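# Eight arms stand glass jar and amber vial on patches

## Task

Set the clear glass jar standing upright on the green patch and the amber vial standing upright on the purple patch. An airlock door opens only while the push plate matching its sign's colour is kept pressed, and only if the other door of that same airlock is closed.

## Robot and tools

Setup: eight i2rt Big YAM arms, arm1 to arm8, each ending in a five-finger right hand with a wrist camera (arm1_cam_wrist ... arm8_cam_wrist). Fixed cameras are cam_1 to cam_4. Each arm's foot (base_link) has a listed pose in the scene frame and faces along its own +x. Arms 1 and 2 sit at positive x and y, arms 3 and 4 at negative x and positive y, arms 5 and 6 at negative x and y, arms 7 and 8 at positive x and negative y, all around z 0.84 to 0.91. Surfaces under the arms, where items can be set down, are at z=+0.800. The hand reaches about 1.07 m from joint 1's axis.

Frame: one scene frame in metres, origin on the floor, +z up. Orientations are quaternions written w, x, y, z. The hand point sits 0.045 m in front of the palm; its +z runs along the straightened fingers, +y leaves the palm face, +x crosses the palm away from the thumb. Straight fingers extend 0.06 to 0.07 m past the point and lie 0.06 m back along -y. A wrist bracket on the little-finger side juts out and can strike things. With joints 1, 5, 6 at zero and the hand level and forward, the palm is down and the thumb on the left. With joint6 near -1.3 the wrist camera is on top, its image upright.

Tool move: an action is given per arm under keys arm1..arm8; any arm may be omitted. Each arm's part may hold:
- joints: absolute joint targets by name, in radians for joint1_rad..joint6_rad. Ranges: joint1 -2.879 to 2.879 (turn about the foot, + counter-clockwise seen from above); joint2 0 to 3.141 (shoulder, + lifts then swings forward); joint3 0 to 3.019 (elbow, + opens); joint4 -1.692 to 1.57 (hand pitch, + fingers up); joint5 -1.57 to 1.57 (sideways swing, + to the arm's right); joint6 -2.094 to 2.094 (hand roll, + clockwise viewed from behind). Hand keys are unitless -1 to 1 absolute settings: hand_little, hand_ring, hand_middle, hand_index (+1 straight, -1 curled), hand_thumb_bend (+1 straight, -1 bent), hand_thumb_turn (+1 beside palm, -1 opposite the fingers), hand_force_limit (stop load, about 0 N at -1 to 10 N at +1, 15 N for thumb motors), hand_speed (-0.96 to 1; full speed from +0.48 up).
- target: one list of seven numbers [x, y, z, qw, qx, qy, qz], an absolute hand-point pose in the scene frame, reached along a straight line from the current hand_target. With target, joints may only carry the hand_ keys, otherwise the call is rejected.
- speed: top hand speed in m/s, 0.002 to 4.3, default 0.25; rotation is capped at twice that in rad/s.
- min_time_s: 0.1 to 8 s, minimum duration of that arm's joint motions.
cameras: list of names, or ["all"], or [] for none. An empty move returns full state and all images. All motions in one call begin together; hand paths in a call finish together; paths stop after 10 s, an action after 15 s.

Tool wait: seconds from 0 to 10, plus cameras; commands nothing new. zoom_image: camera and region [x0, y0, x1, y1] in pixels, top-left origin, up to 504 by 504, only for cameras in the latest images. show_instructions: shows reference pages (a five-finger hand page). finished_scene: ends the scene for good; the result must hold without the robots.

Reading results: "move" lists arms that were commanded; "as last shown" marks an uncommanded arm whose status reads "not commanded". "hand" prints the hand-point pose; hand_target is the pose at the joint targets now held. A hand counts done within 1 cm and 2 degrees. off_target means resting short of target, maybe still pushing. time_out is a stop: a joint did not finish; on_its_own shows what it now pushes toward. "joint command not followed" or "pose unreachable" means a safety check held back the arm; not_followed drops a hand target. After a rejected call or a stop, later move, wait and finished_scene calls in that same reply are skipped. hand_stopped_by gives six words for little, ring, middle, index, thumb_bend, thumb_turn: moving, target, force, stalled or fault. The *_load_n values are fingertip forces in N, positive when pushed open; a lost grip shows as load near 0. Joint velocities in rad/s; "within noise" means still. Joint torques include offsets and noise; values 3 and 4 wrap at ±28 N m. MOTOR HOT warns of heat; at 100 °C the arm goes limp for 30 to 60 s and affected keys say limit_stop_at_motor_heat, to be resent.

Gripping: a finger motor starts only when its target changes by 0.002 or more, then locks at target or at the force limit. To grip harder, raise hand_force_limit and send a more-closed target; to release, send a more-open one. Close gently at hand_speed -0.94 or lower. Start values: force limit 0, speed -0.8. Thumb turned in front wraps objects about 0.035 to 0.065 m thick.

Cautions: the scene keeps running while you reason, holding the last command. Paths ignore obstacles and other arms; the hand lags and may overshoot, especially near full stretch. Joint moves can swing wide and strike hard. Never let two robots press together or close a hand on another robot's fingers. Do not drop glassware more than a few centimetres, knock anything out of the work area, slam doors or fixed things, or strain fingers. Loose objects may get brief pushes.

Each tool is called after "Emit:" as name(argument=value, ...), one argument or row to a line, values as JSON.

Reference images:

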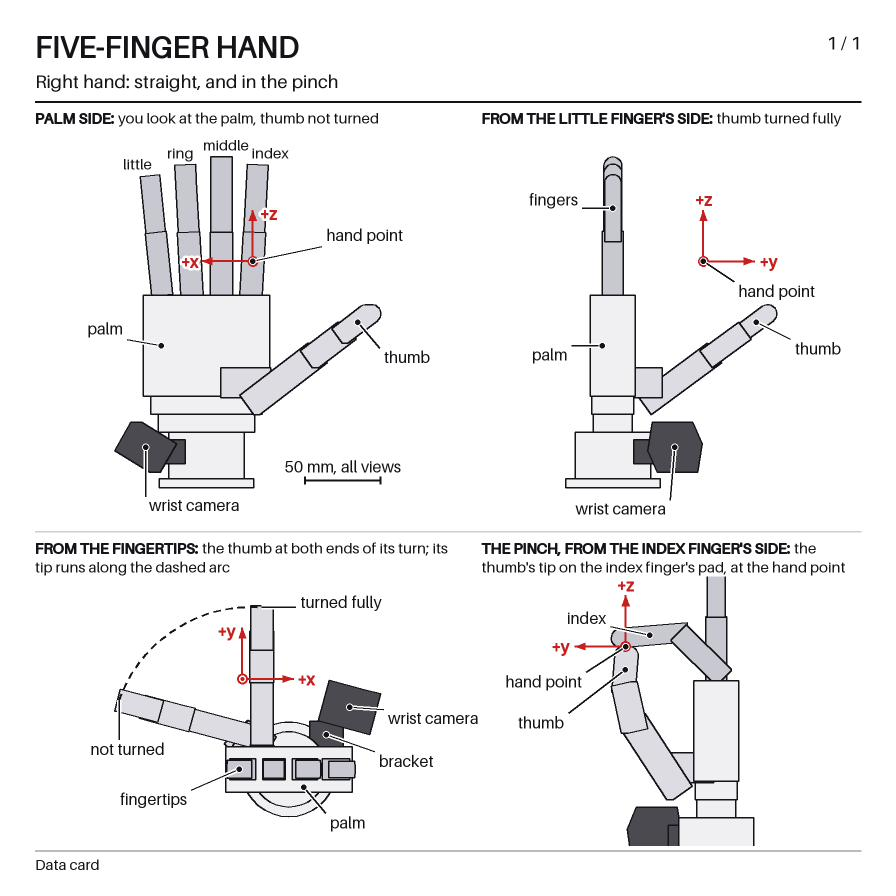

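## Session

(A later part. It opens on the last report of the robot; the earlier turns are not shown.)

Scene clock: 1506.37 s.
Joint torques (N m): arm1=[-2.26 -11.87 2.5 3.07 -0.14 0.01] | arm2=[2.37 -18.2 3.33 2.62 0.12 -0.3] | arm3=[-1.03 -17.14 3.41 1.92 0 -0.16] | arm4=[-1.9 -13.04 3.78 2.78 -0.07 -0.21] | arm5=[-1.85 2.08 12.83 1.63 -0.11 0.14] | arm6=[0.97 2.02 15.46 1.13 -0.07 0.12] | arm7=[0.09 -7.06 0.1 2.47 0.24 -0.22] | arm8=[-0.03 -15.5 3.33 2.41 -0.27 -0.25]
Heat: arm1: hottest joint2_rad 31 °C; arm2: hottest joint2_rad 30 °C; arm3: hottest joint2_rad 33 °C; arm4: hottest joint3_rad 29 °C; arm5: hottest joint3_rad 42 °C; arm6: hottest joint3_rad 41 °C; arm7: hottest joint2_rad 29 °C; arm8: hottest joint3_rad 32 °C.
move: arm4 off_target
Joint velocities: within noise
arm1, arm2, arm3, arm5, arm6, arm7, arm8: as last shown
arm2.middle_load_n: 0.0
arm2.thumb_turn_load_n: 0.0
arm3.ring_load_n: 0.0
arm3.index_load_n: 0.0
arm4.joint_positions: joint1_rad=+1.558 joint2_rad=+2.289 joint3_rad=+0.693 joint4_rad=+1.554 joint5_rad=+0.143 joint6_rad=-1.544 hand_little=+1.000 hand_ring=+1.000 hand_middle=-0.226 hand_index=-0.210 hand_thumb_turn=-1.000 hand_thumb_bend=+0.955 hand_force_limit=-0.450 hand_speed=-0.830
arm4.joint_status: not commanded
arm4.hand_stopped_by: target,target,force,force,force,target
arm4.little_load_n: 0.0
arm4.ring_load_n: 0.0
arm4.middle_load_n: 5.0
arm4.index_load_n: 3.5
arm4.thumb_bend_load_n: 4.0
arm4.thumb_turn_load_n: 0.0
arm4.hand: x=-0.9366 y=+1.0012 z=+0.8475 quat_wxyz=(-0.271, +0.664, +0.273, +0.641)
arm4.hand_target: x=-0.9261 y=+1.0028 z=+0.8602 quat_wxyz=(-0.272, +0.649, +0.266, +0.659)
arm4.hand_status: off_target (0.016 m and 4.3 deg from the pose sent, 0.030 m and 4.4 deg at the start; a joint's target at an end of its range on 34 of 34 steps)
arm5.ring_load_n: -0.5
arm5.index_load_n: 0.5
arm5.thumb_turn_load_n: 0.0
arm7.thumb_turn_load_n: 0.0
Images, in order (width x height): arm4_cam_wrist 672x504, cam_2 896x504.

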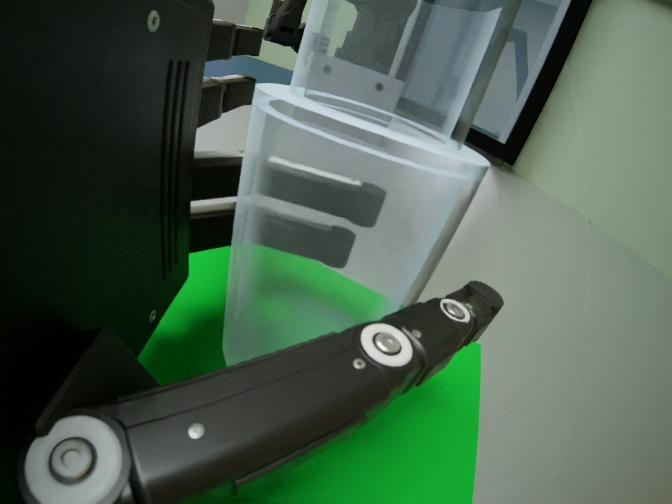

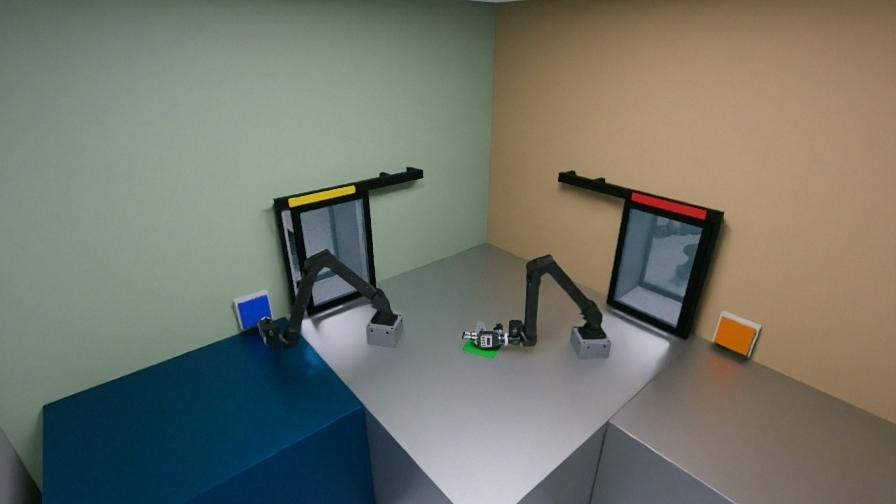

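Emit:
move(
  arm4={"target": [-0.926, 1.003, 0.853, -0.2764, 0.6388, 0.2646, 0.6673], "speed": 0.05},
)

Emit:
move(
  arm4={"target": [-0.926, 1.003, 0.847, -0.2764, 0.6388, 0.2646, 0.6673], "speed": 0.05},
  cameras=["arm4_cam_wrist"],
)

Scene clock: 1512.10 s.
Joint torques (N m): arm1=[-2.26 -11.81 2.5 3.08 -0.14 0.02] | arm2=[3.02 -18.02 3.28 2.59 0.18 -0.35] | arm3=[-1.03 -17.2 3.4 1.91 -0.01 -0.16] | arm4=[-1.9 -13.1 3.71 2.78 0.02 -0.2] | arm5=[-1.85 2.08 12.83 1.63 -0.11 0.14] | arm6=[0.97 2.14 15.46 1.1 -0.08 0.13] | arm7=[0.09 -7.06 0.1 2.47 0.24 -0.21] | arm8=[0.03 -15.56 3.33 2.44 -0.27 -0.25]
Heat: arm1: hottest joint2_rad 31 °C; arm2: hottest joint2_rad 30 °C; arm3: hottest joint2_rad 33 °C; arm4: hottest joint3_rad 29 °C; arm5: hottest joint3_rad 42 °C; arm6: hottest joint3_rad 41 °C; arm7: hottest joint2_rad 29 °C; arm8: hottest joint3_rad 31 °C.
move: arm4 off_target
Joint velocities: within noise
arm1.joint_positions: joint1_rad=-2.222 joint2_rad=+2.007 joint3_rad=+0.671 joint4_rad=+1.303 joint5_rad=-1.266 joint6_rad=-1.580 hand_little=-1.000 hand_ring=-1.000 hand_middle=-1.000 hand_index=-1.000 hand_thumb_turn=+1.000 hand_thumb_bend=+1.000 hand_force_limit=+0.000 hand_speed=+0.000
arm1.joint_status: not commanded
arm1.hand_stopped_by: target,target,target,target,target,target
arm1.little_load_n: 0.0
arm1.ring_load_n: 0.0
arm1.middle_load_n: 0.0
arm1.index_load_n: 0.0
arm1.thumb_bend_load_n: 0.0
arm1.thumb_turn_load_n: 0.0
arm1.hand: x=+0.2772 y=+1.7837 z=+0.9070 quat_wxyz=(+0.703, -0.007, -0.711, +0.009)
arm1.hand_target: x=+0.2798 y=+1.7849 z=+0.9197 quat_wxyz=(+0.707, +0.000, -0.707, +0.000)
arm1.hand_status: not commanded
arm2.joint_positions: joint1_rad=+2.200 joint2_rad=+2.162 joint3_rad=+0.964 joint4_rad=+1.226 joint5_rad=+1.324 joint6_rad=-1.610 hand_little=-1.000 hand_ring=-1.000 hand_middle=-1.000 hand_index=-1.000 hand_thumb_turn=-1.000 hand_thumb_bend=+1.000 hand_force_limit=+0.000 hand_speed=+0.000
arm2.joint_status: not commanded
arm2.hand_stopped_by: target,target,target,target,target,target
arm2.little_load_n: 0.0
arm2.ring_load_n: 0.0
arm2.middle_load_n: 0.0
arm2.index_load_n: 0.0
arm2.thumb_bend_load_n: 0.0
arm2.thumb_turn_load_n: 0.0
arm2.hand: x=+1.7811 y=+0.2875 z=+0.9143 quat_wxyz=(+0.500, +0.503, -0.500, +0.497)
arm2.hand_target: x=+1.7800 y=+0.2900 z=+0.9199 quat_wxyz=(+0.500, +0.500, -0.500, +0.500)
arm2.hand_status: not commanded
arm3.joint_positions: joint1_rad=+2.258 joint2_rad=+2.253 joint3_rad=+1.082 joint4_rad=+1.176 joint5_rad=+1.329 joint6_rad=-1.608 hand_little=-1.000 hand_ring=-1.000 hand_middle=-1.000 hand_index=-1.000 hand_thumb_turn=+1.000 hand_thumb_bend=+1.000 hand_force_limit=+0.000 hand_speed=+0.000
arm3.joint_status: not commanded
arm3.hand_stopped_by: target,target,target,target,target,target
arm3.little_load_n: 0.0
arm3.ring_load_n: 0.0
arm3.middle_load_n: 0.0
arm3.index_load_n: 0.0
arm3.thumb_bend_load_n: 0.0
arm3.thumb_turn_load_n: 0.0
arm3.hand: x=-0.2827 y=+1.7859 z=+0.9084 quat_wxyz=(+0.006, +0.710, +0.012, +0.704)
arm3.hand_target: x=-0.2799 y=+1.7850 z=+0.9199 quat_wxyz=(+0.000, +0.707, +0.000, +0.707)
arm3.hand_status: not commanded
arm4.joint_positions: joint1_rad=+1.558 joint2_rad=+2.304 joint3_rad=+0.699 joint4_rad=+1.554 joint5_rad=+0.143 joint6_rad=-1.544 hand_little=+1.000 hand_ring=+1.000 hand_middle=-0.226 hand_index=-0.210 hand_thumb_turn=-1.000 hand_thumb_bend=+0.955 hand_force_limit=-0.450 hand_speed=-0.830
arm4.joint_status: not commanded
arm4.hand_stopped_by: target,target,force,force,force,target
arm4.little_load_n: 0.0
arm4.ring_load_n: 0.0
arm4.middle_load_n: 5.0
arm4.index_load_n: 3.5
arm4.thumb_bend_load_n: 4.0
arm4.thumb_turn_load_n: 0.0
arm4.hand: x=-0.9365 y=+1.0012 z=+0.8406 quat_wxyz=(-0.270, +0.666, +0.275, +0.639)
arm4.hand_target: x=-0.9261 y=+1.0028 z=+0.8533 quat_wxyz=(-0.270, +0.652, +0.267, +0.656)
arm4.hand_status: off_target (0.016 m and 4.8 deg from the pose sent, 0.012 m and 4.3 deg at the start; a joint's target at an end of its range on 29 of 29 steps)
arm5.joint_positions: joint1_rad=+1.499 joint2_rad=+0.356 joint3_rad=+0.321 joint4_rad=-0.016 joint5_rad=+0.432 joint6_rad=-1.586 hand_little=+1.000 hand_ring=+1.000 hand_middle=+1.000 hand_index=+1.000 hand_thumb_turn=-1.000 hand_thumb_bend=+1.000 hand_force_limit=-0.450 hand_speed=-0.750
arm5.joint_status: not commanded
arm5.hand_stopped_by: target,target,target,target,target,target
arm5.little_load_n: 0.0
arm5.ring_load_n: 0.0
arm5.middle_load_n: 0.0
arm5.index_load_n: 0.0
arm5.thumb_bend_load_n: 0.0
arm5.thumb_turn_load_n: 0.0
arm5.hand: x=-0.6993 y=-1.0341 z=+1.1171 quat_wxyz=(-0.557, +0.409, +0.594, +0.412)
arm5.hand_target: x=-0.6973 y=-1.0303 z=+1.1495 quat_wxyz=(-0.573, +0.414, +0.573, +0.415)
arm5.hand_status: not commanded
arm6.joint_positions: joint1_rad=+0.510 joint2_rad=+0.371 joint3_rad=+0.316 joint4_rad=-0.004 joint5_rad=+0.409 joint6_rad=-1.585 hand_little=+1.000 hand_ring=+1.000 hand_middle=+1.000 hand_index=+1.000 hand_thumb_turn=-1.000 hand_thumb_bend=+1.000 hand_force_limit=-0.450 hand_speed=-0.750
arm6.joint_status: not commanded
arm6.hand_stopped_by: target,target,target,target,target,target
arm6.little_load_n: 0.0
arm6.ring_load_n: 0.0
arm6.middle_load_n: 0.0
arm6.index_load_n: 0.0
arm6.thumb_bend_load_n: 0.0
arm6.thumb_turn_load_n: 0.0
arm6.hand: x=-1.0904 y=-0.3715 z=+1.1137 quat_wxyz=(-0.244, +0.670, +0.278, +0.644)
arm6.hand_target: x=-1.0876 y=-0.3711 z=+1.1479 quat_wxyz=(-0.259, +0.660, +0.258, +0.656)
arm6.hand_status: not commanded
arm7.joint_positions: joint1_rad=+1.574 joint2_rad=+1.671 joint3_rad=+0.069 joint4_rad=+1.537 joint5_rad=+0.700 joint6_rad=-1.522 hand_little=+1.000 hand_ring=+1.000 hand_middle=+1.000 hand_index=+1.000 hand_thumb_turn=-1.000 hand_thumb_bend=+1.000 hand_force_limit=-0.450 hand_speed=-0.750
arm7.joint_status: not commanded
arm7.hand_stopped_by: target,target,target,target,target,target
arm7.little_load_n: 0.0
arm7.ring_load_n: 0.0
arm7.middle_load_n: 0.0
arm7.index_load_n: 0.0
arm7.thumb_bend_load_n: 0.0
arm7.thumb_turn_load_n: 0.5
arm7.hand: x=+0.2612 y=-1.3819 z=+0.9419 quat_wxyz=(-0.685, +0.005, +0.728, +0.006)
arm7.hand_target: x=+0.2619 y=-1.3850 z=+0.9504 quat_wxyz=(-0.694, +0.004, +0.720, +0.000)
arm7.hand_status: not commanded
arm8: as last shown
arm8.thumb_turn_load_n: 0.0
pictures: none

Scene clock: 1513.07 s.
Joint torques (N m): arm1=[-2.26 -11.99 2.48 3.07 -0.14 0.02] | arm2=[2.67 -17.96 3.38 2.54 0.16 -0.28] | arm3=[-1.03 -17.32 3.44 1.91 -0.01 -0.16] | arm4=[-1.85 -13.16 3.58 2.8 0.09 -0.18] | arm5=[-1.85 2.14 12.83 1.63 -0.11 0.14] | arm6=[0.97 2.08 15.45 1.16 -0.09 0.13] | arm7=[0.09 -7.12 0.1 2.47 0.24 -0.22] | arm8=[0.03 -15.56 3.33 2.43 -0.27 -0.24]
Heat: arm1: hottest joint2_rad 31 °C; arm2: hottest joint2_rad 30 °C; arm3: hottest joint2_rad 33 °C; arm4: hottest joint3_rad 29 °C; arm5: hottest joint3_rad 42 °C; arm6: hottest joint3_rad 41 °C; arm7: hottest joint2_rad 29 °C; arm8: hottest joint3_rad 31 °C.
move: arm4 off_target
Joint velocities: within noise
arm1, arm2, arm3, arm5, arm6, arm7: as last shown
arm4.joint_positions: joint1_rad=+1.558 joint2_rad=+2.317 joint3_rad=+0.706 joint4_rad=+1.554 joint5_rad=+0.143 joint6_rad=-1.544 hand_little=+1.000 hand_ring=+1.000 hand_middle=-0.226 hand_index=-0.210 hand_thumb_turn=-1.000 hand_thumb_bend=+0.955 hand_force_limit=-0.450 hand_speed=-0.830
arm4.joint_status: not commanded
arm4.hand_stopped_by: target,target,force,force,force,target
arm4.little_load_n: 0.0
arm4.ring_load_n: 0.0
arm4.middle_load_n: 5.0
arm4.index_load_n: 3.5
arm4.thumb_bend_load_n: 4.0
arm4.thumb_turn_load_n: 0.0
arm4.hand: x=-0.9361 y=+1.0015 z=+0.8353 quat_wxyz=(-0.269, +0.668, +0.276, +0.637)
arm4.hand_target: x=-0.9260 y=+1.0030 z=+0.8474 quat_wxyz=(-0.269, +0.655, +0.267, +0.654)
arm4.hand_status: off_target (0.016 m and 5.1 deg from the pose sent, 0.012 m and 4.8 deg at the start; a joint's target at an end of its range on 29 of 29 steps)
arm5.thumb_turn_load_n: 0.5
arm8.joint_positions: joint1_rad=-2.237 joint2_rad=+1.947 joint3_rad=+0.677 joint4_rad=+1.204 joint5_rad=-1.276 joint6_rad=-1.588 hand_little=-1.000 hand_ring=-1.000 hand_middle=-1.000 hand_index=-1.000 hand_thumb_turn=-1.000 hand_thumb_bend=+1.000 hand_force_limit=+0.000 hand_speed=+0.000
arm8.joint_status: not commanded
arm8.hand_stopped_by: target,target,target,target,target,target
arm8.little_load_n: 0.0
arm8.ring_load_n: 0.0
arm8.middle_load_n: 0.0
arm8.index_load_n: 0.0
arm8.thumb_bend_load_n: 0.0
arm8.thumb_turn_load_n: 0.0
arm8.hand: x=+1.7791 y=-0.2887 z=+0.9087 quat_wxyz=(-0.507, +0.512, +0.493, +0.488)
arm8.hand_target: x=+1.7800 y=-0.2900 z=+0.9198 quat_wxyz=(-0.500, +0.500, +0.500, +0.500)
arm8.hand_status: not commanded
Images, in order (width x height): arm4_cam_wrist 672x504.

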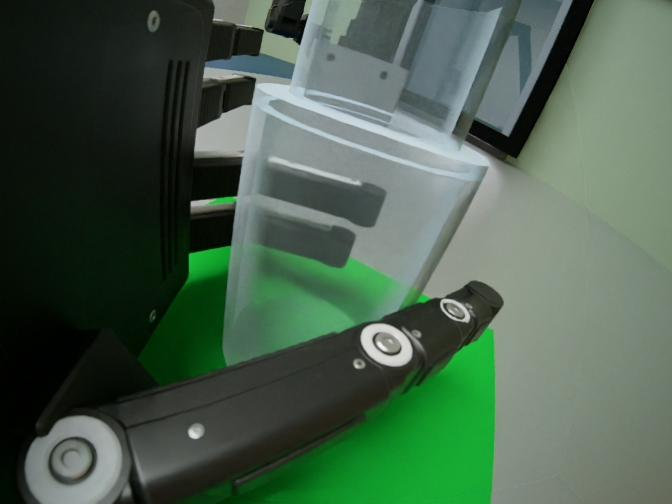

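Emit:
move(
  arm4={"target": [-0.925, 1.004, 0.843, -0.2764, 0.6388, 0.2646, 0.6673], "speed": 0.05},
)

Emit:
move(
  arm4={"target": [-0.925, 1.004, 0.839, -0.2764, 0.6388, 0.2646, 0.6673], "speed": 0.05},
  cameras=["arm4_cam_wrist"],
)

Scene clock: 1517.60 s.
Joint torques (N m): arm1=[-2.26 -11.87 2.5 3.1 -0.14 0.01] | arm2=[2.26 -17.61 3.36 2.5 0.15 -0.33] | arm3=[-1.14 -17.14 3.43 1.91 -0.01 -0.16] | arm4=[-1.85 -12.86 3.55 2.61 0.08 -0.18] | arm5=[-1.85 2.14 12.83 1.63 -0.11 0.14] | arm6=[0.97 2.02 15.47 1.11 -0.09 0.14] | arm7=[0.09 -7.06 0.12 2.45 0.24 -0.22] | arm8=[-0.03 -15.56 3.34 2.43 -0.28 -0.24]
Heat: arm1: hottest joint2_rad 31 °C; arm2: hottest joint2_rad 30 °C; arm3: hottest joint2_rad 33 °C; arm4: hottest joint3_rad 29 °C; arm5: hottest joint3_rad 42 °C; arm6: hottest joint3_rad 41 °C; arm7: hottest joint2_rad 29 °C; arm8: hottest joint3_rad 31 °C.
move: arm4 off_target
Joint velocities: within noise
arm1, arm2, arm3, arm5, arm6, arm7, arm8: as last shown
arm4.joint_positions: joint1_rad=+1.558 joint2_rad=+2.324 joint3_rad=+0.715 joint4_rad=+1.559 joint5_rad=+0.143 joint6_rad=-1.544 hand_little=+1.000 hand_ring=+1.000 hand_middle=-0.226 hand_index=-0.210 hand_thumb_turn=-1.000 hand_thumb_bend=+0.955 hand_force_limit=-0.450 hand_speed=-0.830
arm4.joint_status: not commanded
arm4.hand_stopped_by: target,target,force,force,force,target
arm4.little_load_n: 0.0
arm4.ring_load_n: 0.0
arm4.middle_load_n: 5.0
arm4.index_load_n: 3.5
arm4.thumb_bend_load_n: 4.0
arm4.thumb_turn_load_n: 0.0
arm4.hand: x=-0.9345 y=+1.0037 z=+0.8350 quat_wxyz=(-0.270, +0.666, +0.275, +0.639)
arm4.hand_target: x=-0.9250 y=+1.0040 z=+0.8434 quat_wxyz=(-0.269, +0.656, +0.267, +0.653)
arm4.hand_status: off_target (0.012 m and 4.7 deg from the pose sent, 0.014 m and 5.1 deg at the start; a joint's target at an end of its range on 29 of 29 steps)
arm5.thumb_turn_load_n: 0.0
arm7.index_load_n: -0.5
arm8.thumb_turn_load_n: 0.5
pictures: none

Scene clock: 1518.57 s.
Joint torques (N m): arm1=[-2.43 -11.93 2.51 3.1 -0.14 0.01] | arm2=[2.73 -17.9 3.45 2.62 0.16 -0.29] | arm3=[-1.03 -17.2 3.4 1.91 -0.01 -0.15] | arm4=[-1.85 -12.51 3.48 2.4 0.08 -0.17] | arm5=[-1.85 2.08 12.85 1.63 -0.11 0.14] | arm6=[0.91 2.02 15.42 1.14 -0.08 0.12] | arm7=[0.09 -7 0.12 2.47 0.24 -0.21] | arm8=[-0.03 -15.56 3.33 2.41 -0.28 -0.24]
Heat: arm1: hottest joint2_rad 31 °C; arm2: hottest joint2_rad 30 °C; arm3: hottest joint2_rad 33 °C; arm4: hottest joint3_rad 29 °C; arm5: hottest joint3_rad 42 °C; arm6: hottest joint3_rad 41 °C; arm7: hottest joint2_rad 29 °C; arm8: hottest joint3_rad 31 °C.
move: arm4 off_target
Joint velocities: within noise
arm1, arm2, arm3, arm5, arm6, arm7, arm8: as last shown
arm4.joint_positions: joint1_rad=+1.558 joint2_rad=+2.329 joint3_rad=+0.720 joint4_rad=+1.564 joint5_rad=+0.144 joint6_rad=-1.544 hand_little=+1.000 hand_ring=+1.000 hand_middle=-0.226 hand_index=-0.210 hand_thumb_turn=-1.000 hand_thumb_bend=+0.955 hand_force_limit=-0.450 hand_speed=-0.830
arm4.joint_status: not commanded
arm4.hand_stopped_by: target,target,force,force,force,target
arm4.little_load_n: 0.0
arm4.ring_load_n: 0.0
arm4.middle_load_n: 5.5
arm4.index_load_n: 3.0
arm4.thumb_bend_load_n: 4.0
arm4.thumb_turn_load_n: 0.0
arm4.hand: x=-0.9337 y=+1.0046 z=+0.8348 quat_wxyz=(-0.271, +0.665, +0.273, +0.641)
arm4.hand_target: x=-0.9249 y=+1.0041 z=+0.8394 quat_wxyz=(-0.268, +0.657, +0.268, +0.652)
arm4.hand_status: off_target (0.010 m and 4.4 deg from the pose sent, 0.010 m and 4.7 deg at the start; a joint's target at an end of its range on 29 of 29 steps)
arm5.thumb_turn_load_n: 0.5
arm7.index_load_n: 0.0
arm7.thumb_turn_load_n: 0.0
arm8.thumb_turn_load_n: 0.0
Images, in order (width x height): arm4_cam_wrist 672x504.

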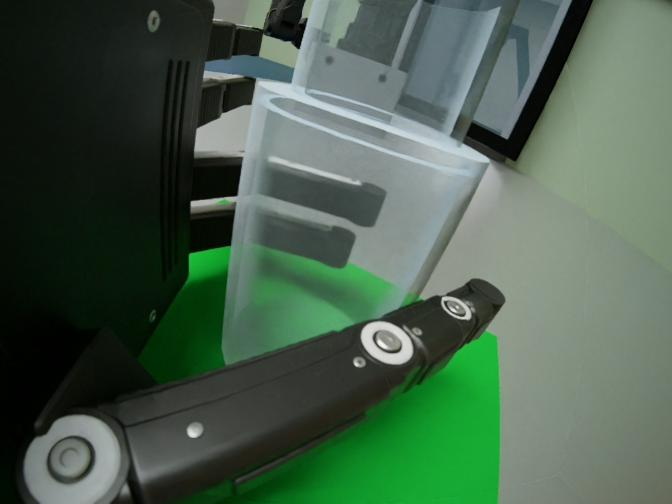

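Emit:
move(
  arm4={"target": [-0.925, 1.004, 0.836, -0.2764, 0.6388, 0.2646, 0.6673], "speed": 0.05},
)

Emit:
move(
  arm4={"joints": {"hand_index": 1, "hand_middle": 1, "hand_thumb_bend": 1, "hand_speed": -0.75}},
  cameras=["arm4_cam_wrist"],
)

Scene clock: 1525.93 s.
Joint torques (N m): arm1=[-2.26 -11.99 2.51 3.08 -0.14 0.01] | arm2=[3.19 -18.02 3.3 2.54 0.17 -0.4] | arm3=[-0.97 -17.2 3.41 1.91 -0.01 -0.16] | arm4=[-1.85 -12.34 3.45 2.26 0.08 -0.16] | arm5=[-1.85 2.14 12.85 1.63 -0.11 0.14] | arm6=[0.91 1.9 15.46 1.13 -0.09 0.14] | arm7=[0.03 -7.06 0.1 2.47 0.24 -0.22] | arm8=[-0.03 -15.5 3.33 2.41 -0.27 -0.24]
Heat: arm1: hottest joint2_rad 31 °C; arm2: hottest joint2_rad 30 °C; arm3: hottest joint2_rad 33 °C; arm4: hottest joint3_rad 29 °C; arm5: hottest joint3_rad 42 °C; arm6: hottest joint3_rad 41 °C; arm7: hottest joint2_rad 29 °C; arm8: hottest joint3_rad 31 °C.
move: arm4 off_target
Joint velocities: within noise
arm1, arm2, arm3, arm5, arm6, arm7, arm8: as last shown
arm3.middle_load_n: 0.5
arm3.thumb_bend_load_n: -0.5
arm4.joint_positions: joint1_rad=+1.558 joint2_rad=+2.333 joint3_rad=+0.724 joint4_rad=+1.567 joint5_rad=+0.145 joint6_rad=-1.544 hand_little=+1.000 hand_ring=+1.000 hand_middle=-0.226 hand_index=-0.210 hand_thumb_turn=-1.000 hand_thumb_bend=+0.955 hand_force_limit=-0.450 hand_speed=-0.830
arm4.joint_status: not commanded
arm4.hand_stopped_by: target,target,force,force,force,target
arm4.little_load_n: 0.0
arm4.ring_load_n: 0.0
arm4.middle_load_n: 5.0
arm4.index_load_n: 2.5
arm4.thumb_bend_load_n: 4.5
arm4.thumb_turn_load_n: 0.0
arm4.hand: x=-0.9329 y=+1.0054 z=+0.8346 quat_wxyz=(-0.271, +0.664, +0.273, +0.642)
arm4.hand_target: x=-0.9249 y=+1.0042 z=+0.8364 quat_wxyz=(-0.267, +0.658, +0.268, +0.650)
arm4.hand_status: off_target (0.008 m and 4.2 deg from the pose sent, 0.009 m and 4.4 deg at the start; a joint's target at an end of its range on 31 of 31 steps)
arm5.thumb_turn_load_n: 0.0
arm7.little_load_n: -0.5
arm8.middle_load_n: -0.5
pictures: none

Scene clock: 1528.20 s.
Joint torques (N m): arm1=[-2.26 -11.75 2.51 3.07 -0.13 0.02] | arm2=[2.55 -17.55 3.12 2.52 0.17 -0.34] | arm3=[-1.03 -17.2 3.41 1.91 0 -0.15] | arm4=[-1.85 -12.69 3.21 2.26 0.04 -0.16] | arm5=[-1.85 2.14 12.82 1.63 -0.11 0.14] | arm6=[0.85 2.08 15.43 1.16 -0.08 0.13] | arm7=[0.09 -7 0.1 2.47 0.23 -0.22] | arm8=[-0.03 -15.5 3.34 2.4 -0.28 -0.24]
Heat: arm1: hottest joint2_rad 31 °C; arm2: hottest joint2_rad 30 °C; arm3: hottest joint2_rad 33 °C; arm4: hottest joint3_rad 29 °C; arm5: hottest joint3_rad 42 °C; arm6: hottest joint3_rad 41 °C; arm7: hottest joint2_rad 29 °C; arm8: hottest joint3_rad 31 °C.
move: arm4 done
Joint velocities: within noise
arm1, arm2, arm3, arm5, arm6, arm7, arm8: as last shown
arm1.little_load_n: -0.5
arm3.middle_load_n: 0.0
arm3.thumb_bend_load_n: 0.0
arm4.joint_positions: joint1_rad=+1.558 joint2_rad=+2.336 joint3_rad=+0.727 joint4_rad=+1.568 joint5_rad=+0.146 joint6_rad=-1.544 hand_little=+1.000 hand_ring=+1.000 hand_middle=+1.000 hand_index=+1.000 hand_thumb_turn=-1.000 hand_thumb_bend=+1.000 hand_force_limit=-0.450 hand_speed=-0.750
arm4.joint_status: all done
arm4.hand_stopped_by: target,target,target,target,target,target
arm4.little_load_n: 0.0
arm4.ring_load_n: 0.0
arm4.middle_load_n: 0.0
arm4.index_load_n: 0.0
arm4.thumb_bend_load_n: 0.5
arm4.thumb_turn_load_n: 0.0
arm4.hand: x=-0.9326 y=+1.0054 z=+0.8331 quat_wxyz=(-0.271, +0.664, +0.272, +0.642)
arm4.hand_target: x=-0.9249 y=+1.0041 z=+0.8363 quat_wxyz=(-0.267, +0.659, +0.268, +0.650)
arm4.hand_status: not commanded
arm5.index_load_n: 0.5
arm5.thumb_turn_load_n: 0.5
arm6.thumb_turn_load_n: 0.5
arm7.little_load_n: 0.0
arm7.thumb_turn_load_n: 0.5
arm8.middle_load_n: 0.0
arm8.index_load_n: 0.5
arm8.thumb_turn_load_n: 0.5
Images, in order (width x height): arm4_cam_wrist 672x504.

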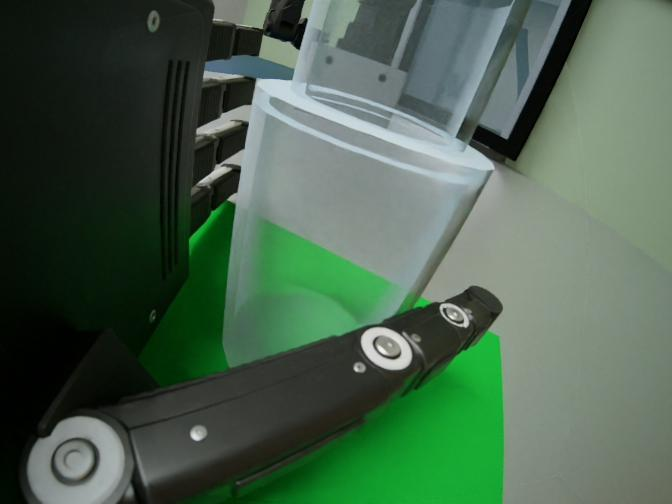

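Emit:
move(
  arm4={"target": [-0.948, 0.985, 0.846, -0.267, 0.659, 0.268, 0.65], "speed": 0.1},
  cameras=["arm4_cam_wrist"],
)

Scene clock: 1537.33 s.
Joint torques (N m): arm1=[-2.2 -11.93 2.51 3.07 -0.14 0.01] | arm2=[0.85 -17.61 3.29 2.55 0.11 -0.32] | arm3=[-1.14 -17.2 3.44 1.88 -0.01 -0.16] | arm4=[-0.21 -14.04 1.22 2.28 0.11 -0.08] | arm5=[-1.85 2.14 12.83 1.63 -0.11 0.14] | arm6=[0.85 2.02 15.47 1.03 -0.08 0.13] | arm7=[0.03 -7.06 0.1 2.45 0.24 -0.22] | arm8=[-0.03 -15.56 3.33 2.43 -0.28 -0.24]
Heat: arm1: hottest joint2_rad 31 °C; arm2: hottest joint2_rad 30 °C; arm3: hottest joint2_rad 33 °C; arm4: hottest joint3_rad 29 °C; arm5: hottest joint3_rad 42 °C; arm6: hottest joint3_rad 41 °C; arm7: hottest joint2_rad 29 °C; arm8: hottest joint3_rad 31 °C.
move: arm4 off_target
Joint velocities: within noise
arm1, arm2, arm3, arm5, arm6, arm7, arm8: as last shown
arm1.little_load_n: 0.0
arm4.joint_positions: joint1_rad=+1.558 joint2_rad=+2.301 joint3_rad=+0.650 joint4_rad=+1.568 joint5_rad=+0.169 joint6_rad=-1.544 hand_little=+1.000 hand_ring=+1.000 hand_middle=+1.000 hand_index=+1.000 hand_thumb_turn=-1.000 hand_thumb_bend=+1.000 hand_force_limit=-0.450 hand_speed=-0.750
arm4.joint_status: not commanded
arm4.hand_stopped_by: target,target,target,target,target,target
arm4.little_load_n: 0.0
arm4.ring_load_n: 0.0
arm4.middle_load_n: 0.0
arm4.index_load_n: 0.0
arm4.thumb_bend_load_n: 0.0
arm4.thumb_turn_load_n: 0.0
arm4.hand: x=-0.9458 y=+0.9804 z=+0.8344 quat_wxyz=(-0.255, +0.679, +0.272, +0.632)
arm4.hand_target: x=-0.9478 y=+0.9852 z=+0.8461 quat_wxyz=(-0.262, +0.670, +0.270, +0.640)
arm4.hand_status: off_target (0.013 m and 3.4 deg from the pose sent, 0.029 m and 1.3 deg at the start; a joint's target at an end of its range on 32 of 32 steps)
arm5.index_load_n: 0.0
arm7.thumb_turn_load_n: 0.0
arm8.index_load_n: 0.0
arm8.thumb_turn_load_n: 0.0
Images, in order (width x height): arm4_cam_wrist 672x504.

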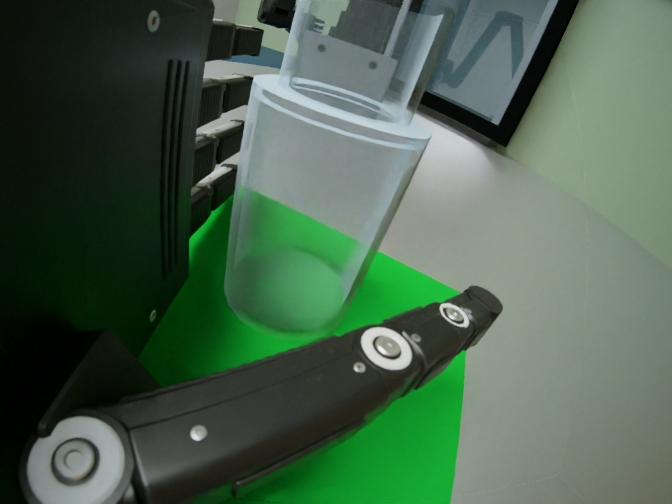

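Emit:
move(
  arm4={"target": [-1.04, 0.895, 0.87, -0.262, 0.67, 0.27, 0.64], "speed": 0.2},
  cameras=["arm4_cam_wrist"],
)

Emit:
move(
  arm4={"target": [-1.112, 0.828, 1.15, -0.2706, 0.6533, 0.2706, 0.6533], "speed": 0.3},
  cameras=["arm4_cam_wrist", "cam_2", "cam_4"],
)

Emit:
zoom_image(
  camera="cam_2",
  region=[420, 280, 560, 380],
)

Emit:
zoom_image(
  camera="cam_4",
  region=[390, 310, 530, 410],
)

Scene clock: 1546.23 s.
Joint torques (N m): arm1=[-2.32 -11.81 2.5 3.1 -0.14 0.01] | arm2=[3.25 -18.08 3.34 2.65 0.14 -0.32] | arm3=[-0.91 -17.26 3.41 1.89 -0.01 -0.15] | arm4=[0.32 -10.34 -0.39 2.24 0.17 0.05] | arm5=[-1.85 2.14 12.83 1.63 -0.11 0.14] | arm6=[0.85 1.85 15.45 1.14 -0.09 0.14] | arm7=[0.09 -7.06 0.12 2.47 0.24 -0.22] | arm8=[0.03 -15.56 3.34 2.43 -0.27 -0.25]
Heat: arm1: hottest joint2_rad 31 °C; arm2: hottest joint2_rad 30 °C; arm3: hottest joint2_rad 33 °C; arm4: hottest joint2_rad 28 °C; arm5: hottest joint3_rad 42 °C; arm6: hottest joint3_rad 41 °C; arm7: hottest joint2_rad 29 °C; arm8: hottest joint3_rad 31 °C.
move: arm4 off_target
Joint velocities: within noise
arm1, arm2, arm3, arm5, arm6, arm7, arm8: as last shown
arm2.thumb_turn_load_n: 0.5
arm3.little_load_n: -0.5
arm4.joint_positions: joint1_rad=+1.647 joint2_rad=+2.092 joint3_rad=+0.292 joint4_rad=+1.568 joint5_rad=+0.286 joint6_rad=-1.498 hand_little=+1.000 hand_ring=+1.000 hand_middle=+1.000 hand_index=+1.000 hand_thumb_turn=-1.000 hand_thumb_bend=+1.000 hand_force_limit=-0.450 hand_speed=-0.750
arm4.joint_status: not commanded
arm4.hand_stopped_by: target,target,target,target,target,target
arm4.little_load_n: 0.0
arm4.ring_load_n: 0.0
arm4.middle_load_n: 0.0
arm4.index_load_n: 0.0
arm4.thumb_bend_load_n: 0.0
arm4.thumb_turn_load_n: 0.5
arm4.hand: x=-1.0356 y=+0.8896 z=+0.8629 quat_wxyz=(-0.223, +0.726, +0.278, +0.588)
arm4.hand_target: x=-1.0398 y=+0.8953 z=+0.8705 quat_wxyz=(-0.236, +0.720, +0.273, +0.593)
arm4.hand_status: off_target (0.010 m and 9.9 deg from the pose sent, 0.132 m and 1.6 deg at the start; a joint's target at an end of its range on 44 of 44 steps)
arm5.thumb_turn_load_n: 0.0
arm8.thumb_bend_load_n: 0.5
Images, in order (width x height): arm4_cam_wrist 672x504.

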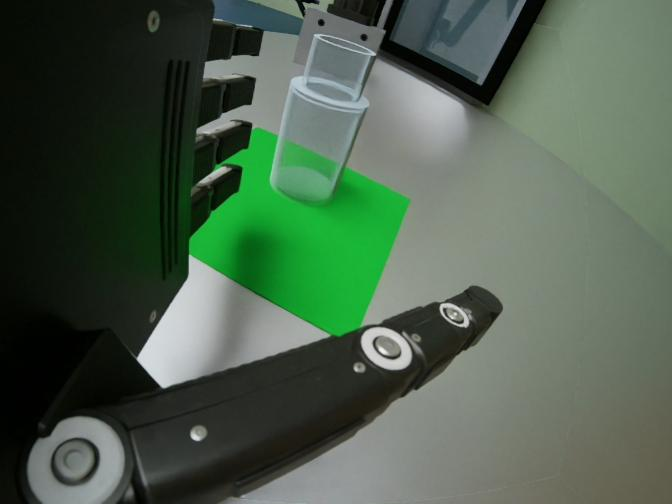

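Scene clock: 1548.73 s.
Joint torques (N m): arm1=[-2.14 -11.75 2.51 3.08 -0.14 0.02] | arm2=[3.31 -17.67 3.26 2.61 0.14 -0.34] | arm3=[-1.03 -17.2 3.38 1.91 -0.01 -0.15] | arm4=[-1.9 1.26 17.18 1.48 -0.06 0.05] | arm5=[-1.85 2.14 12.83 1.63 -0.11 0.14] | arm6=[0.97 2.02 15.49 1.06 -0.09 0.13] | arm7=[0.09 -7.06 0.1 2.47 0.24 -0.22] | arm8=[0.03 -15.56 3.33 2.41 -0.27 -0.25]
Heat: arm1: hottest joint2_rad 31 °C; arm2: hottest joint2_rad 30 °C; arm3: hottest joint2_rad 33 °C; arm4: hottest joint3_rad 29 °C; arm5: hottest joint3_rad 42 °C; arm6: hottest joint3_rad 41 °C; arm7: hottest joint2_rad 29 °C; arm8: hottest joint3_rad 31 °C.
move: arm4 off_target
Joint velocities: within noise
arm1.joint_positions: joint1_rad=-2.222 joint2_rad=+2.007 joint3_rad=+0.671 joint4_rad=+1.303 joint5_rad=-1.266 joint6_rad=-1.580 hand_little=-1.000 hand_ring=-1.000 hand_middle=-1.000 hand_index=-1.000 hand_thumb_turn=+1.000 hand_thumb_bend=+1.000 hand_force_limit=+0.000 hand_speed=+0.000
arm1.joint_status: not commanded
arm1.hand_stopped_by: target,target,target,target,target,target
arm1.little_load_n: 0.0
arm1.ring_load_n: 0.0
arm1.middle_load_n: 0.0
arm1.index_load_n: 0.0
arm1.thumb_bend_load_n: 0.0
arm1.thumb_turn_load_n: 0.0
arm1.hand: x=+0.2772 y=+1.7837 z=+0.9070 quat_wxyz=(+0.703, -0.007, -0.711, +0.009)
arm1.hand_target: x=+0.2798 y=+1.7849 z=+0.9197 quat_wxyz=(+0.707, +0.000, -0.707, +0.000)
arm1.hand_status: not commanded
arm2.joint_positions: joint1_rad=+2.200 joint2_rad=+2.162 joint3_rad=+0.964 joint4_rad=+1.226 joint5_rad=+1.324 joint6_rad=-1.610 hand_little=-1.000 hand_ring=-1.000 hand_middle=-1.000 hand_index=-1.000 hand_thumb_turn=-1.000 hand_thumb_bend=+1.000 hand_force_limit=+0.000 hand_speed=+0.000
arm2.joint_status: not commanded
arm2.hand_stopped_by: target,target,target,target,target,target
arm2.little_load_n: 0.0
arm2.ring_load_n: 0.0
arm2.middle_load_n: 0.0
arm2.index_load_n: 0.0
arm2.thumb_bend_load_n: 0.0
arm2.thumb_turn_load_n: 0.0
arm2.hand: x=+1.7811 y=+0.2875 z=+0.9143 quat_wxyz=(+0.500, +0.503, -0.500, +0.497)
arm2.hand_target: x=+1.7800 y=+0.2900 z=+0.9199 quat_wxyz=(+0.500, +0.500, -0.500, +0.500)
arm2.hand_status: not commanded
arm3.joint_positions: joint1_rad=+2.258 joint2_rad=+2.253 joint3_rad=+1.082 joint4_rad=+1.176 joint5_rad=+1.329 joint6_rad=-1.608 hand_little=-1.000 hand_ring=-1.000 hand_middle=-1.000 hand_index=-1.000 hand_thumb_turn=+1.000 hand_thumb_bend=+1.000 hand_force_limit=+0.000 hand_speed=+0.000
arm3.joint_status: not commanded
arm3.hand_stopped_by: target,target,target,target,target,target
arm3.little_load_n: 0.0
arm3.ring_load_n: 0.0
arm3.middle_load_n: 0.0
arm3.index_load_n: 0.0
arm3.thumb_bend_load_n: 0.0
arm3.thumb_turn_load_n: 0.0
arm3.hand: x=-0.2827 y=+1.7859 z=+0.9084 quat_wxyz=(+0.006, +0.710, +0.012, +0.704)
arm3.hand_target: x=-0.2799 y=+1.7850 z=+0.9199 quat_wxyz=(+0.000, +0.707, +0.000, +0.707)
arm3.hand_status: not commanded
arm4.joint_positions: joint1_rad=+1.822 joint2_rad=+0.378 joint3_rad=+0.196 joint4_rad=+0.117 joint5_rad=+0.400 joint6_rad=-1.571 hand_little=+1.000 hand_ring=+1.000 hand_middle=+1.000 hand_index=+1.000 hand_thumb_turn=-1.000 hand_thumb_bend=+1.000 hand_force_limit=-0.450 hand_speed=-0.750
arm4.joint_status: not commanded
arm4.hand_stopped_by: target,target,target,target,target,target
arm4.little_load_n: 0.0
arm4.ring_load_n: 0.0
arm4.middle_load_n: 0.0
arm4.index_load_n: 0.0
arm4.thumb_bend_load_n: 0.0
arm4.thumb_turn_load_n: 0.5
arm4.hand: x=-1.1179 y=+0.8247 z=+1.1173 quat_wxyz=(-0.256, +0.662, +0.293, +0.640)
arm4.hand_target: x=-1.1136 y=+0.8264 z=+1.1498 quat_wxyz=(-0.271, +0.653, +0.271, +0.654)
arm4.hand_status: off_target (0.033 m and 3.6 deg from the pose sent, 0.303 m and 12.5 deg at the start)
arm5.joint_positions: joint1_rad=+1.499 joint2_rad=+0.356 joint3_rad=+0.321 joint4_rad=-0.016 joint5_rad=+0.432 joint6_rad=-1.586 hand_little=+1.000 hand_ring=+1.000 hand_middle=+1.000 hand_index=+1.000 hand_thumb_turn=-1.000 hand_thumb_bend=+1.000 hand_force_limit=-0.450 hand_speed=-0.750
arm5.joint_status: not commanded
arm5.hand_stopped_by: target,target,target,target,target,target
arm5.little_load_n: 0.0
arm5.ring_load_n: 0.0
arm5.middle_load_n: 0.0
arm5.index_load_n: -0.5
arm5.thumb_bend_load_n: 0.0
arm5.thumb_turn_load_n: 0.0
arm5.hand: x=-0.6993 y=-1.0341 z=+1.1171 quat_wxyz=(-0.557, +0.409, +0.594, +0.412)
arm5.hand_target: x=-0.6973 y=-1.0303 z=+1.1495 quat_wxyz=(-0.573, +0.414, +0.573, +0.415)
arm5.hand_status: not commanded
arm6.joint_positions: joint1_rad=+0.510 joint2_rad=+0.371 joint3_rad=+0.316 joint4_rad=-0.004 joint5_rad=+0.409 joint6_rad=-1.585 hand_little=+1.000 hand_ring=+1.000 hand_middle=+1.000 hand_index=+1.000 hand_thumb_turn=-1.000 hand_thumb_bend=+1.000 hand_force_limit=-0.450 hand_speed=-0.750
arm6.joint_status: not commanded
arm6.hand_stopped_by: target,target,target,target,target,target
arm6.little_load_n: 0.0
arm6.ring_load_n: 0.0
arm6.middle_load_n: 0.0
arm6.index_load_n: 0.0
arm6.thumb_bend_load_n: 0.0
arm6.thumb_turn_load_n: 0.5
arm6.hand: x=-1.0904 y=-0.3715 z=+1.1137 quat_wxyz=(-0.244, +0.670, +0.278, +0.644)
arm6.hand_target: x=-1.0876 y=-0.3711 z=+1.1479 quat_wxyz=(-0.259, +0.660, +0.258, +0.656)
arm6.hand_status: not commanded
arm7.joint_positions: joint1_rad=+1.574 joint2_rad=+1.671 joint3_rad=+0.069 joint4_rad=+1.537 joint5_rad=+0.700 joint6_rad=-1.522 hand_little=+1.000 hand_ring=+1.000 hand_middle=+1.000 hand_index=+1.000 hand_thumb_turn=-1.000 hand_thumb_bend=+1.000 hand_force_limit=-0.450 hand_speed=-0.750
arm7.joint_status: not commanded
arm7.hand_stopped_by: target,target,target,target,target,target
arm7.little_load_n: 0.0
arm7.ring_load_n: 0.0
arm7.middle_load_n: 0.0
arm7.index_load_n: 0.0
arm7.thumb_bend_load_n: 0.0
arm7.thumb_turn_load_n: 0.5
arm7.hand: x=+0.2612 y=-1.3819 z=+0.9419 quat_wxyz=(-0.685, +0.005, +0.728, +0.006)
arm7.hand_target: x=+0.2619 y=-1.3850 z=+0.9504 quat_wxyz=(-0.694, +0.004, +0.720, +0.000)
arm7.hand_status: not commanded
arm8: as last shown
arm8.thumb_bend_load_n: 0.0
arm8.thumb_turn_load_n: 0.5
Images, in order (width x height): arm4_cam_wrist 672x504, cam_2 896x504, cam_4 896x504.

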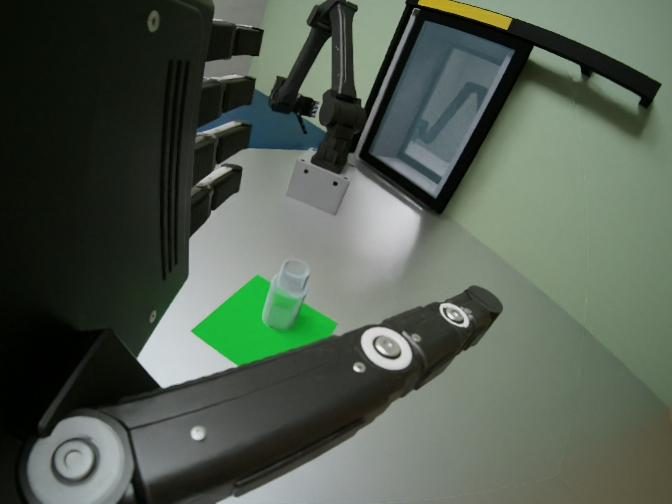

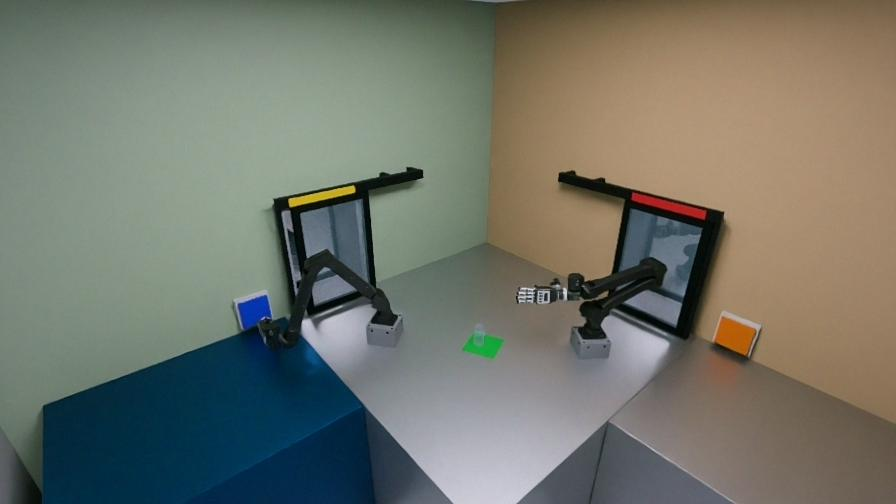

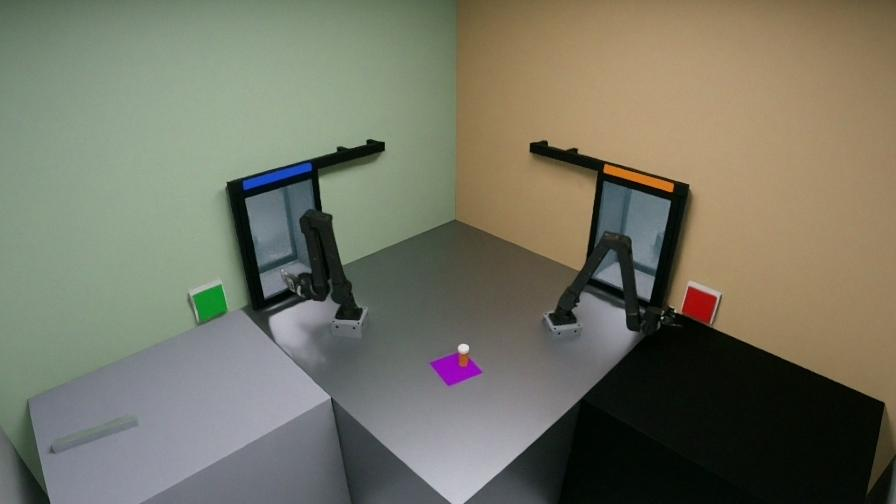

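Scaled by 3.600 from the camera's image (finer frame: 1280x720).

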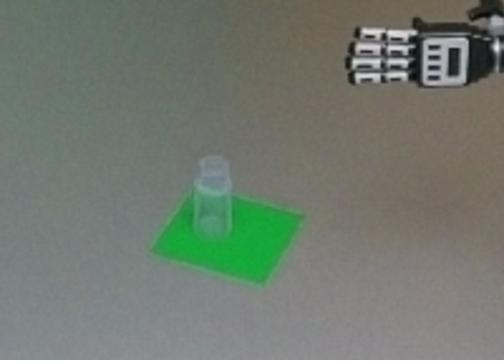

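Scaled by 3.600 from the camera's image (finer frame: 1280x720).

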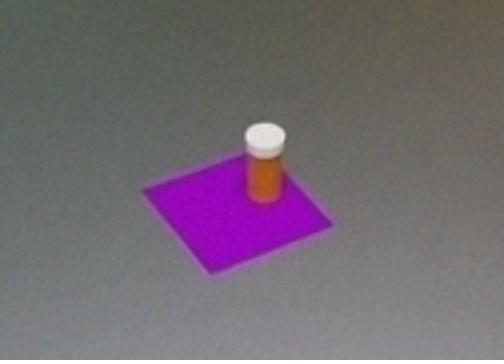

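Emit:
finished_scene(
)

The scene is finished: the task was done.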